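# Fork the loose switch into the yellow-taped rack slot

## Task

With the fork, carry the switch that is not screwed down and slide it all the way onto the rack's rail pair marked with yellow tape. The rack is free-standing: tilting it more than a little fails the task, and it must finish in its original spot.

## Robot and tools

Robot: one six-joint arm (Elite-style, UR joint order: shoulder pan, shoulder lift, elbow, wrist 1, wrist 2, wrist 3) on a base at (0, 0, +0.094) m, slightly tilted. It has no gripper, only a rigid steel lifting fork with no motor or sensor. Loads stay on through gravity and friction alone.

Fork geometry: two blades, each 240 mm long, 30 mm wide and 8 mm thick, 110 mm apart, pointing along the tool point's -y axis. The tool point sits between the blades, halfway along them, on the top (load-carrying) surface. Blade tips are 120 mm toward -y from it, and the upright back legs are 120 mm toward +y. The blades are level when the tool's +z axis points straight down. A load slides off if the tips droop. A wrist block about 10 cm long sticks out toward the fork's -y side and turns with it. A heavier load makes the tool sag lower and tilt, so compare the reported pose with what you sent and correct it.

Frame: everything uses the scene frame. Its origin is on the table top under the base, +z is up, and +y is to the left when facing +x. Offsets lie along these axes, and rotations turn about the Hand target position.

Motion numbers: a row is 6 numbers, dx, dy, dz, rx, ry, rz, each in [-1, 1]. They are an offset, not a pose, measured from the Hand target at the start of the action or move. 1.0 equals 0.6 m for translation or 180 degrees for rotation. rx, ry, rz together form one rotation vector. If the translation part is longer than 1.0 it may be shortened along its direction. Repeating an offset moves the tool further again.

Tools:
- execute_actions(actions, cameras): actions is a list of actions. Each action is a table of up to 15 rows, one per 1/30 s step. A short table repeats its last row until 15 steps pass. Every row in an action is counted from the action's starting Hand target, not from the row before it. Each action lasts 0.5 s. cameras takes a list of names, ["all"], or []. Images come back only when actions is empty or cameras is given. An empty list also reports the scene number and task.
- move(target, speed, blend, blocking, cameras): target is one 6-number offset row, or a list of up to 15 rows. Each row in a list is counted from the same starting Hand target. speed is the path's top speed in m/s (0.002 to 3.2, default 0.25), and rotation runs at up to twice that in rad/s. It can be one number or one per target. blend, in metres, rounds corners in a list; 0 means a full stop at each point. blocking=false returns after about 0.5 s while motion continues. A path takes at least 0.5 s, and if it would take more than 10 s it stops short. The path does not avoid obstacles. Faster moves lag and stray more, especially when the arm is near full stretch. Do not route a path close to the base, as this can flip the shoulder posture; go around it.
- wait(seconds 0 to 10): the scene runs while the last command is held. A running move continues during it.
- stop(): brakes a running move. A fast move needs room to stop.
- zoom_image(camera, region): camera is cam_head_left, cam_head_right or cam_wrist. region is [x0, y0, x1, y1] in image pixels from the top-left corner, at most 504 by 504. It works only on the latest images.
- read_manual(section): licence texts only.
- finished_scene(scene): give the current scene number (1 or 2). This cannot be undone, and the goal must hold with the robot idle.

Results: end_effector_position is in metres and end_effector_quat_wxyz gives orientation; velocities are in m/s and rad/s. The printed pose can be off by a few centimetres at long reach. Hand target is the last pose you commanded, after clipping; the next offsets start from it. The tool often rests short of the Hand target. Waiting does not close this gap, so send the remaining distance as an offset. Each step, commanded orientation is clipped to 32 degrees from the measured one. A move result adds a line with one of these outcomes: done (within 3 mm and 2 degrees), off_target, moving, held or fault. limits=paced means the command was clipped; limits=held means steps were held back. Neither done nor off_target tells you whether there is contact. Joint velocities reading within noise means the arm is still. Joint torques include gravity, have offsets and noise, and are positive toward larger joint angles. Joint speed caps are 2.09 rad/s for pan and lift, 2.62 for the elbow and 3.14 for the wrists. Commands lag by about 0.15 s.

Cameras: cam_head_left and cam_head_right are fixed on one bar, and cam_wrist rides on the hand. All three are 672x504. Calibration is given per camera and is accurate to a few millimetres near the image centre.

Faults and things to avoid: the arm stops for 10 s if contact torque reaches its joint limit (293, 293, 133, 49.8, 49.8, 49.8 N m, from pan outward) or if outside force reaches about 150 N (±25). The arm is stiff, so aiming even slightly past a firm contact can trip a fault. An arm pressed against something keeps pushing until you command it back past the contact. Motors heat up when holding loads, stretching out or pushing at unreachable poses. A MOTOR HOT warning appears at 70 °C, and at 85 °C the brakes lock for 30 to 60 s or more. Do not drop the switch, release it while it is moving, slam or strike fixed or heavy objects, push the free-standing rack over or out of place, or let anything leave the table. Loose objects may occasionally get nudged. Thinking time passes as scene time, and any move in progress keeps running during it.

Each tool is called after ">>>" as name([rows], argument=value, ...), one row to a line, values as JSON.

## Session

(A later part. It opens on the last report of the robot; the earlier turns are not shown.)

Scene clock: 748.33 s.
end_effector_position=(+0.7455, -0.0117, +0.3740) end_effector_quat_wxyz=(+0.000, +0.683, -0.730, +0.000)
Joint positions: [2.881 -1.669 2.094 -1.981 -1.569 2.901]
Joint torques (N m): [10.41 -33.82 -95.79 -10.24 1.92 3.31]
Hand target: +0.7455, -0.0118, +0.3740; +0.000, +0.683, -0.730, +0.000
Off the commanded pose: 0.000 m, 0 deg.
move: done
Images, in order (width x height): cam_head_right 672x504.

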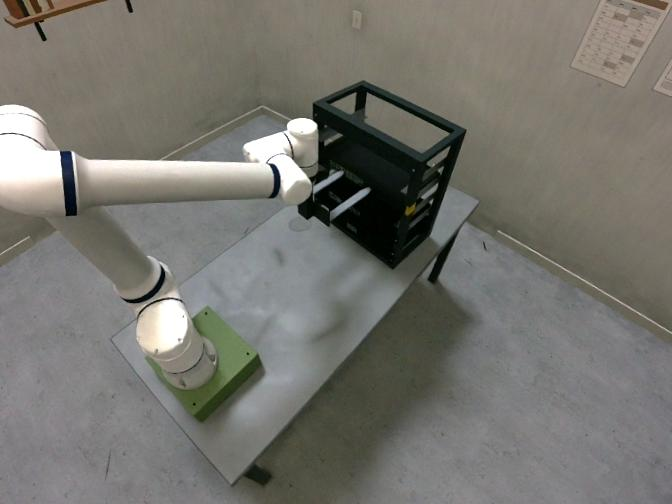

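>>> move(target=[0.0025, -0.00017, 0, 0, 0, 0], speed=0.01)

>>> move(target=[0.0025, -0.00017, 0, 0, 0, 0], speed=0.01, cameras=["cam_head_right"])

>>> zoom_image(camera="cam_head_right", region=[385, 180, 435, 230])

>>> zoom_image(camera="cam_head_right", region=[325, 155, 385, 215])

Scene clock: 752.83 s.
end_effector_position=(+0.7469, -0.0118, +0.3740) end_effector_quat_wxyz=(+0.000, +0.683, -0.730, +0.000)
Joint positions: [2.881 -1.667 2.092 -1.981 -1.569 2.902]
Joint torques (N m): [5.22 -33.49 -108.09 -16.06 1.86 5.78]
Hand target: +0.7470, -0.0119, +0.3740; +0.000, +0.683, -0.730, +0.000
Off the commanded pose: 0.000 m, 0 deg.
move: done

Scene clock: 753.53 s.
end_effector_position=(+0.7485, -0.0120, +0.3740) end_effector_quat_wxyz=(+0.000, +0.683, -0.730, +0.000)
Joint positions: [2.882 -1.664 2.089 -1.981 -1.569 2.902]
Joint torques (N m): [8.45 -33.75 -108.86 -16.37 1.68 3.6]
Hand target: +0.7485, -0.0120, +0.3740; +0.000, +0.683, -0.730, +0.000
Off the commanded pose: 0.000 m, 0 deg.
move: done
Images, in order (width x height): cam_head_right 672x504.

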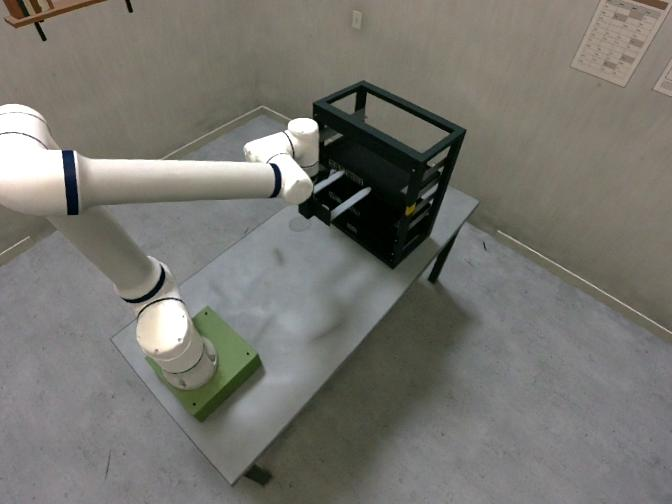

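Scaled by 10.080.

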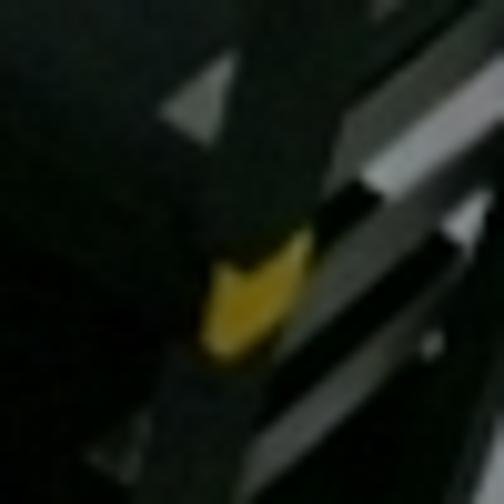

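Scaled by 8.400.

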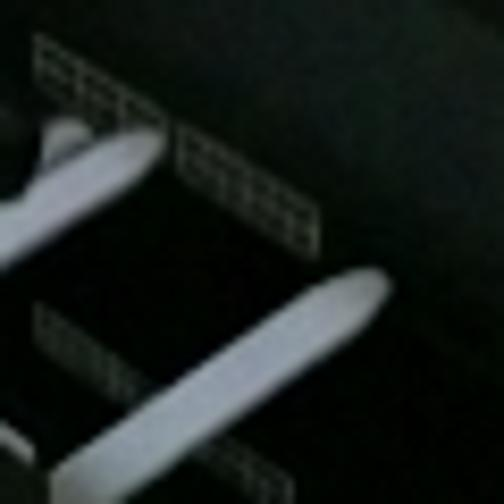

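>>> move(target=[0.00167, -0.00011, 0, 0, 0, 0], speed=0.008)

>>> move(target=[0.00125, -0.00008, 0, 0, 0, 0], speed=0.008, cameras=["cam_head_left", "cam_head_right"])

>>> zoom_image(camera="cam_head_right", region=[385, 180, 435, 230])

>>> zoom_image(camera="cam_head_left", region=[385, 180, 435, 230])

Scene clock: 760.03 s.
end_effector_position=(+0.7495, -0.0120, +0.3740) end_effector_quat_wxyz=(+0.000, +0.683, -0.730, +0.000)
Joint positions: [2.882 -1.662 2.088 -1.981 -1.569 2.903]
Joint torques (N m): [9.07 -34.93 -108.21 -16.33 1.62 3.46]
Hand target: +0.7495, -0.0120, +0.3740; +0.000, +0.683, -0.730, +0.000
Off the commanded pose: 0.000 m, 0 deg.
move: done

Scene clock: 760.73 s.
end_effector_position=(+0.7502, -0.0121, +0.3740) end_effector_quat_wxyz=(+0.000, +0.683, -0.730, +0.000)
Joint positions: [2.883 -1.661 2.086 -1.982 -1.569 2.903]
Joint torques (N m): [8.5 -35.12 -108.76 -16.19 2.01 3.55]
Hand target: +0.7503, -0.0121, +0.3740; +0.000, +0.683, -0.730, +0.000
Off the commanded pose: 0.000 m, 0 deg.
move: done
Images, in order (width x height): cam_head_left 672x504, cam_head_right 672x504.

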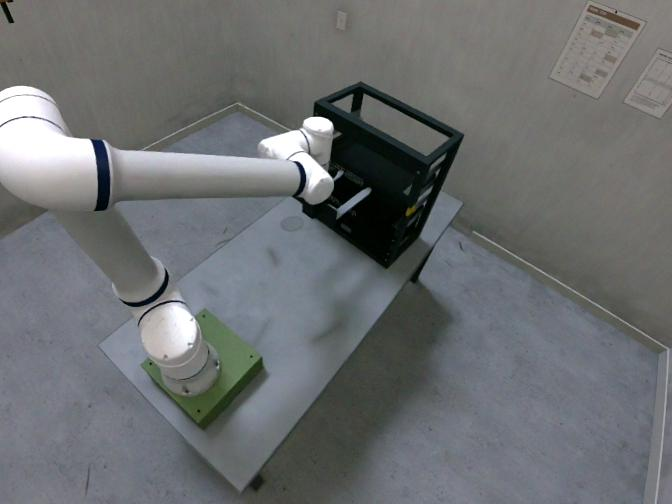

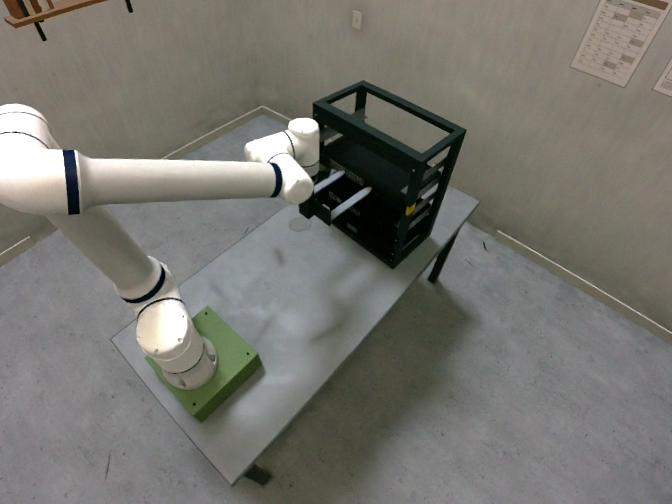

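Scaled by 10.080.

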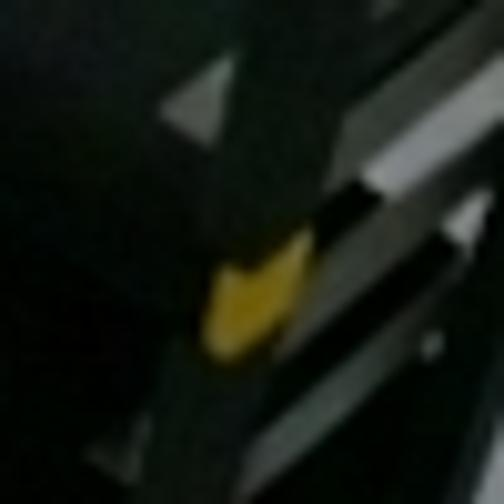

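Scaled by 10.080.

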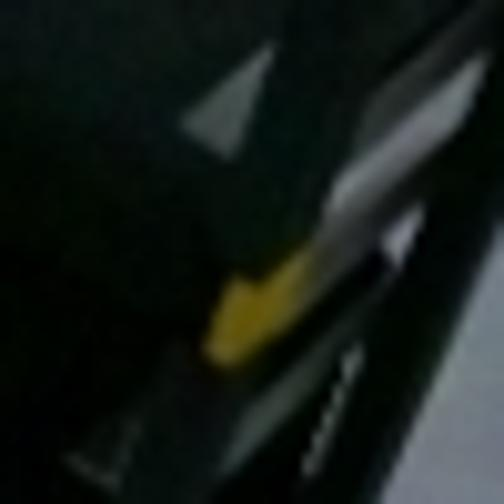

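>>> move(target=[0.0014, -0.0001, 0, 0, 0, 0], speed=0.008)

Scene clock: 773.27 s.
end_effector_position=(+0.7510, -0.0121, +0.3740) end_effector_quat_wxyz=(+0.000, +0.683, -0.730, +0.000)
Joint positions: [2.883 -1.659 2.085 -1.982 -1.569 2.903]
Joint torques (N m): [8.05 -21.37 -116.83 -18.34 2.22 0.46]
Hand target: +0.7511, -0.0121, +0.3740; +0.000, +0.683, -0.730, +0.000
Off the commanded pose: 0.000 m, 0 deg.
move: done

>>> move(target=[0.0009, -0.0001, 0, 0, 0, 0], speed=0.008, cameras=["cam_head_left","cam_head_right"])

Scene clock: 776.47 s.
end_effector_position=(+0.7516, -0.0122, +0.3740) end_effector_quat_wxyz=(+0.000, +0.683, -0.730, +0.000)
Joint positions: [2.883 -1.658 2.084 -1.982 -1.569 2.904]
Joint torques (N m): [9.35 -28.25 -119.74 -20.97 2.74 0.58]
Hand target: +0.7517, -0.0122, +0.3740; +0.000, +0.683, -0.730, +0.000
Off the commanded pose: 0.000 m, 0 deg.
move: done
Images, in order (width x height): cam_head_left 672x504, cam_head_right 672x504.

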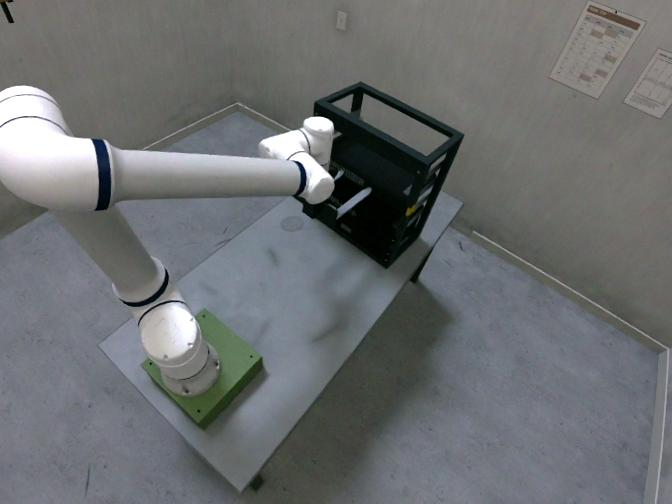

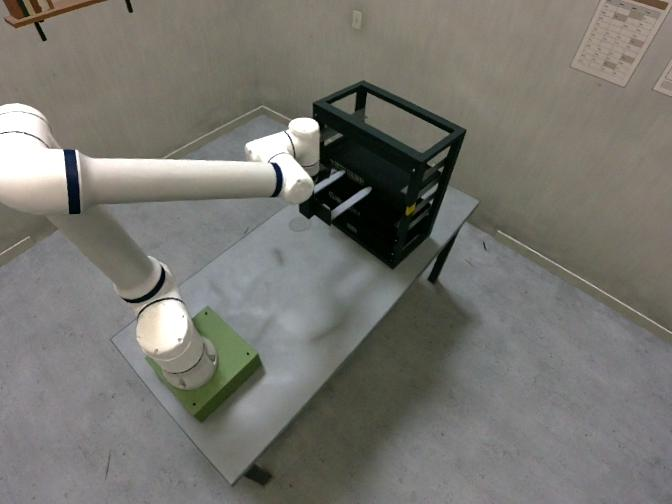

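>>> zoom_image(camera="cam_head_right", region=[385, 180, 435, 230])

>>> zoom_image(camera="cam_head_left", region=[385, 180, 435, 230])

Scaled by 10.080.

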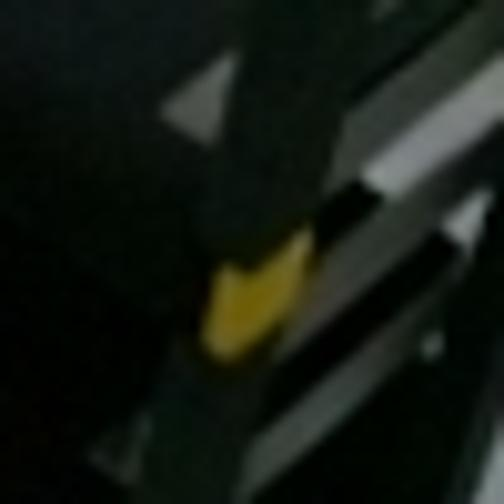

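Scaled by 10.080.

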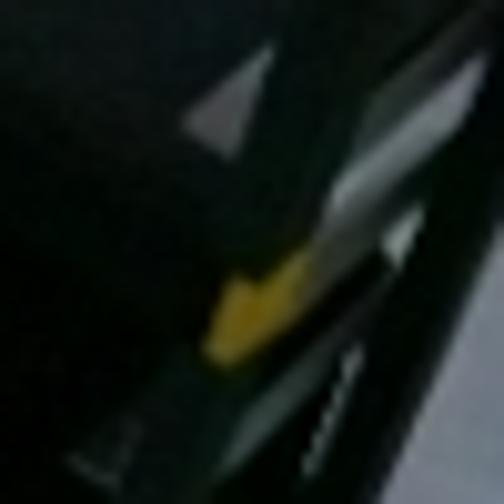

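>>> move(target=[0.0009, -0.0001, 0, 0, 0, 0], speed=0.008)

Scene clock: 782.57 s.
end_effector_position=(+0.7521, -0.0122, +0.3740) end_effector_quat_wxyz=(+0.000, +0.683, -0.730, +0.000)
Joint positions: [2.883 -1.658 2.083 -1.982 -1.569 2.904]
Joint torques (N m): [8.38 -20.41 -124.13 -22.3 3.22 0.05]
Hand target: +0.7522, -0.0122, +0.3740; +0.000, +0.683, -0.730, +0.000
Off the commanded pose: 0.000 m, 0 deg.
move: done

>>> move([
  [-0.01, 0.0007, 0, 0, 0, 0],
  [-0.0853, 0.0045, 0, 0, 0, 0],
], speed=[0.02, 0.1], blend=[0.004, 0])

>>> move(target=[0, -0.3525, 0.16, -0.034, -0.4988, 0], cameras=["cam_wrist"])

Scene clock: 788.20 s.
end_effector_position=(+0.7012, -0.0096, +0.3740) end_effector_quat_wxyz=(+0.000, +0.683, -0.730, +0.000)
Joint positions: [2.859 -1.751 2.161 -1.966 -1.569 2.88]
Joint torques (N m): [-22.17 -55.15 -72.34 -5.25 -0.34 -1.97]
Hand target: +0.7010, -0.0095, +0.3740; +0.000, +0.683, -0.730, +0.000
Off the commanded pose: 0.000 m, 0 deg.
move: done; blend cut to 0.003 m at target 1

Scene clock: 792.13 s.
end_effector_position=(+0.7010, -0.2210, +0.4700) end_effector_quat_wxyz=(+0.482, -0.483, +0.517, -0.517)
Joint positions: [2.328 -0.895 2.408 -4.635 -0.779 3.132]
Joint torques (N m): [11.04 -58.85 -25.41 -7.6 -2.42 3.29]
Hand target: +0.7010, -0.2210, +0.4700; +0.482, -0.483, +0.517, -0.517
Off the commanded pose: 0.000 m, 0 deg.
move: done
camera_calibration:
cam_wrist: T_world_to_cam=[[-0.0416925, -0.999061, -0.0118041, -0.176536], [-0.3464, 0.0255354, -0.937739, 0.560561], [0.93716, -0.0350078, -0.347139, -0.40712], [0, 0, 0, 1]] pos_world=[0.568354, -0.204936, 0.38225]
Images, in order (width x height): cam_wrist 672x504.

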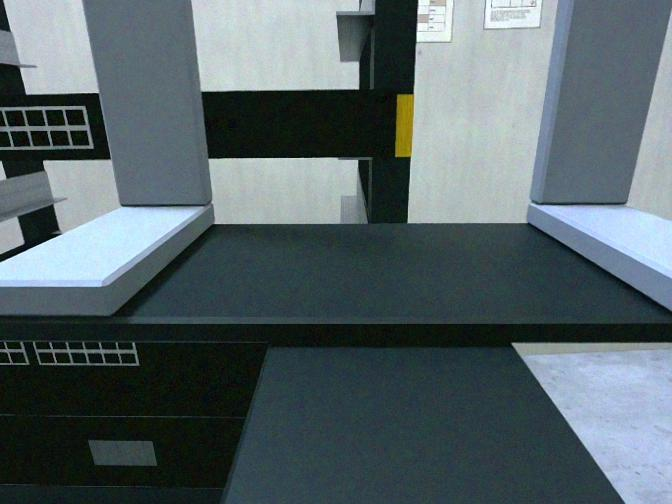

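>>> zoom_image(camera="cam_wrist", region=[330, 70, 450, 190])

>>> move(target=[0, -0.16667, 0, 0, 0, 0], cameras=["cam_wrist"])

>>> zoom_image(camera="cam_wrist", region=[190, 70, 360, 240])

Scaled by 4.200.

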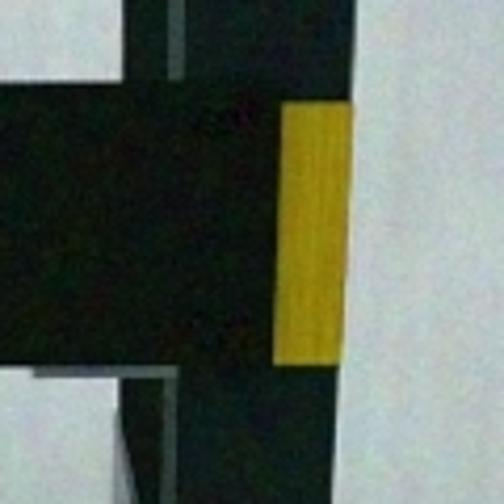

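Scene clock: 795.40 s.
end_effector_position=(+0.7010, -0.3207, +0.4700) end_effector_quat_wxyz=(+0.482, -0.483, +0.517, -0.517)
Joint positions: [2.194 -0.88 2.307 -4.546 -0.646 3.128]
Joint torques (N m): [-21.4 -64.69 -31.22 -1.71 1.96 -2.17]
Hand target: +0.7010, -0.3211, +0.4700; +0.482, -0.483, +0.517, -0.517
Off the commanded pose: 0.000 m, 0 deg.
move: done
camera_calibration:
cam_wrist: T_world_to_cam=[[-0.0417227, -0.999058, -0.0119113, -0.276083], [-0.346097, 0.0256353, -0.937848, 0.563007], [0.93727, -0.0350071, -0.346841, -0.410786], [0, 0, 0, 1]] pos_world=[0.568354, -0.304636, 0.382249]
Images, in order (width x height): cam_wrist 672x504.

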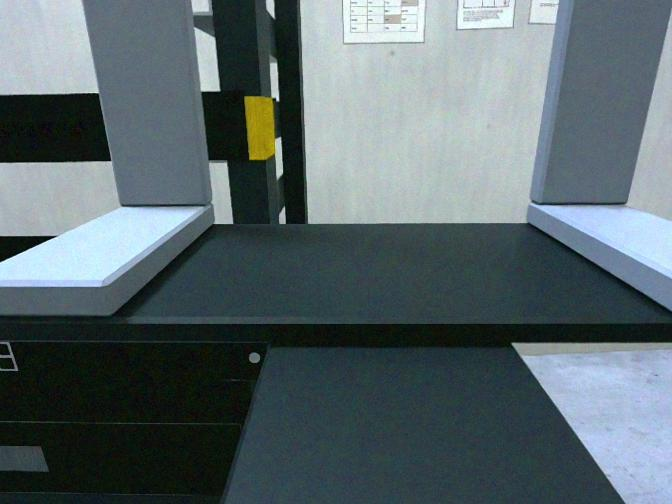

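Scaled by 2.965.

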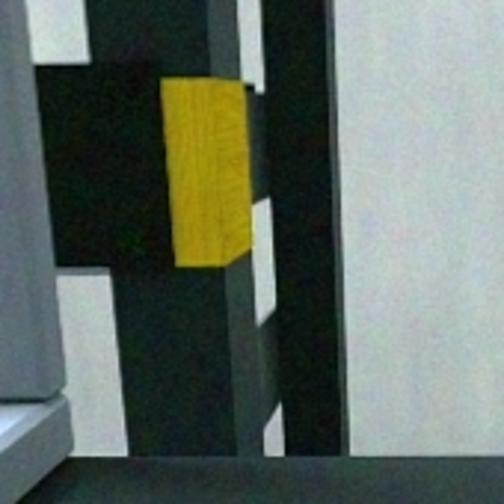

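>>> zoom_image(camera="cam_wrist", region=[230, 85, 300, 175])

Scaled by 5.600.

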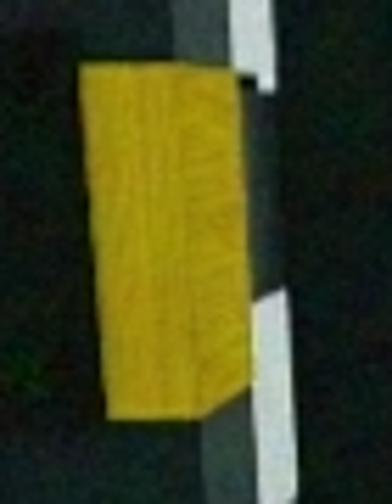

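>>> move(target=[0.033, 0.96, 0, 0, 0, 0], speed=0.35, cameras=["cam_wrist"])

Scene clock: 808.50 s.
end_effector_position=(+0.7208, +0.2548, +0.4700) end_effector_quat_wxyz=(+0.482, -0.483, +0.517, -0.517)
Joint positions: [3.399 -0.888 2.307 -4.546 -1.85 3.15]
Joint torques (N m): [10.34 -68.53 -34.63 -4.54 -2.44 3.41]
Hand target: +0.7208, +0.2549, +0.4700; +0.482, -0.483, +0.517, -0.517
Off the commanded pose: 0.000 m, 0 deg.
move: done
camera_calibration:
cam_wrist: T_world_to_cam=[[-0.0415952, -0.999064, -0.011851, 0.299704], [-0.346105, 0.0255346, -0.937848, 0.555136], [0.937273, -0.0349083, -0.346843, -0.409222], [0, 0, 0, 1]] pos_world=[0.588154, 0.270963, 0.382249]
Images, in order (width x height): cam_wrist 672x504.

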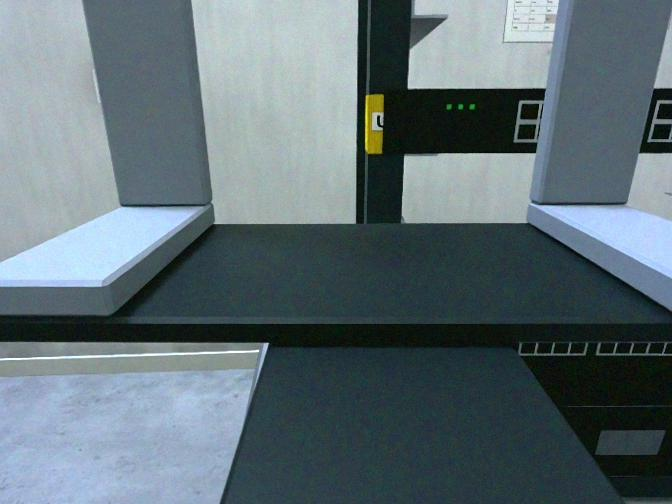

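>>> zoom_image(camera="cam_wrist", region=[340, 80, 430, 170])

>>> move(target=[0, -0.16667, 0, 0, 0, 0], cameras=["cam_wrist"])

>>> zoom_image(camera="cam_wrist", region=[190, 80, 280, 170])

Scaled by 5.600.

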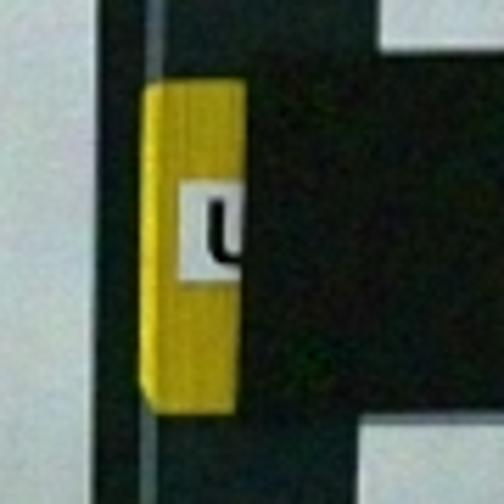

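Scene clock: 812.47 s.
end_effector_position=(+0.7208, +0.1551, +0.4700) end_effector_quat_wxyz=(+0.482, -0.483, +0.517, -0.517)
Joint positions: [3.179 -0.899 2.395 -4.624 -1.63 3.147]
Joint torques (N m): [-22.37 -90.66 -4.1 -10.03 1.78 -2.16]
Hand target: +0.7208, +0.1549, +0.4700; +0.482, -0.483, +0.517, -0.517
Off the commanded pose: 0.000 m, 0 deg.
move: done
camera_calibration:
cam_wrist: T_world_to_cam=[[-0.041728, -0.999058, -0.0119099, 0.200102], [-0.346129, 0.025637, -0.937837, 0.557711], [0.937259, -0.0350117, -0.346872, -0.412762], [0, 0, 0, 1]] pos_world=[0.588254, 0.171164, 0.382249]
Images, in order (width x height): cam_wrist 672x504.

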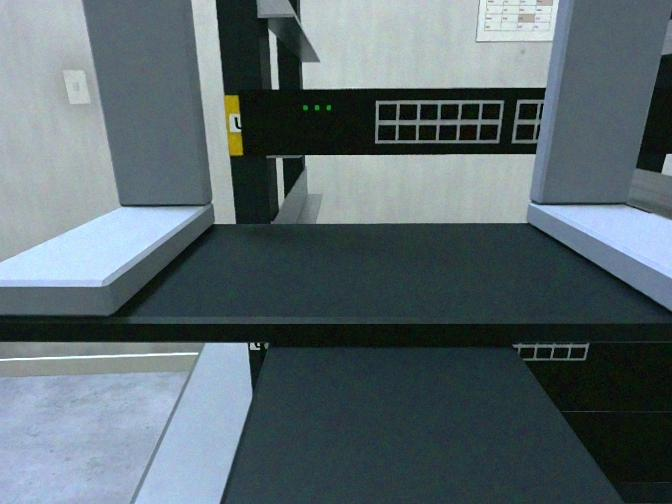

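Scaled by 5.600.

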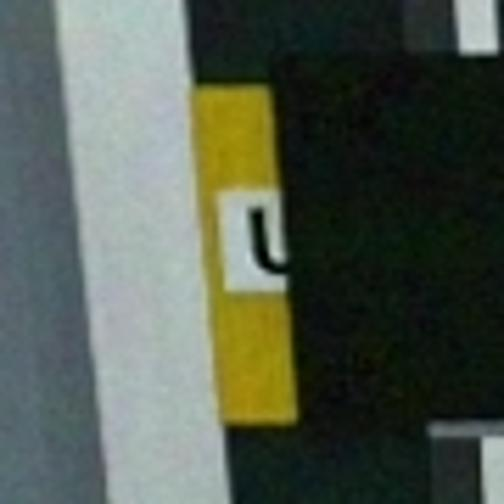

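>>> finished_scene(scene=1)

The scene is finished: the task was done.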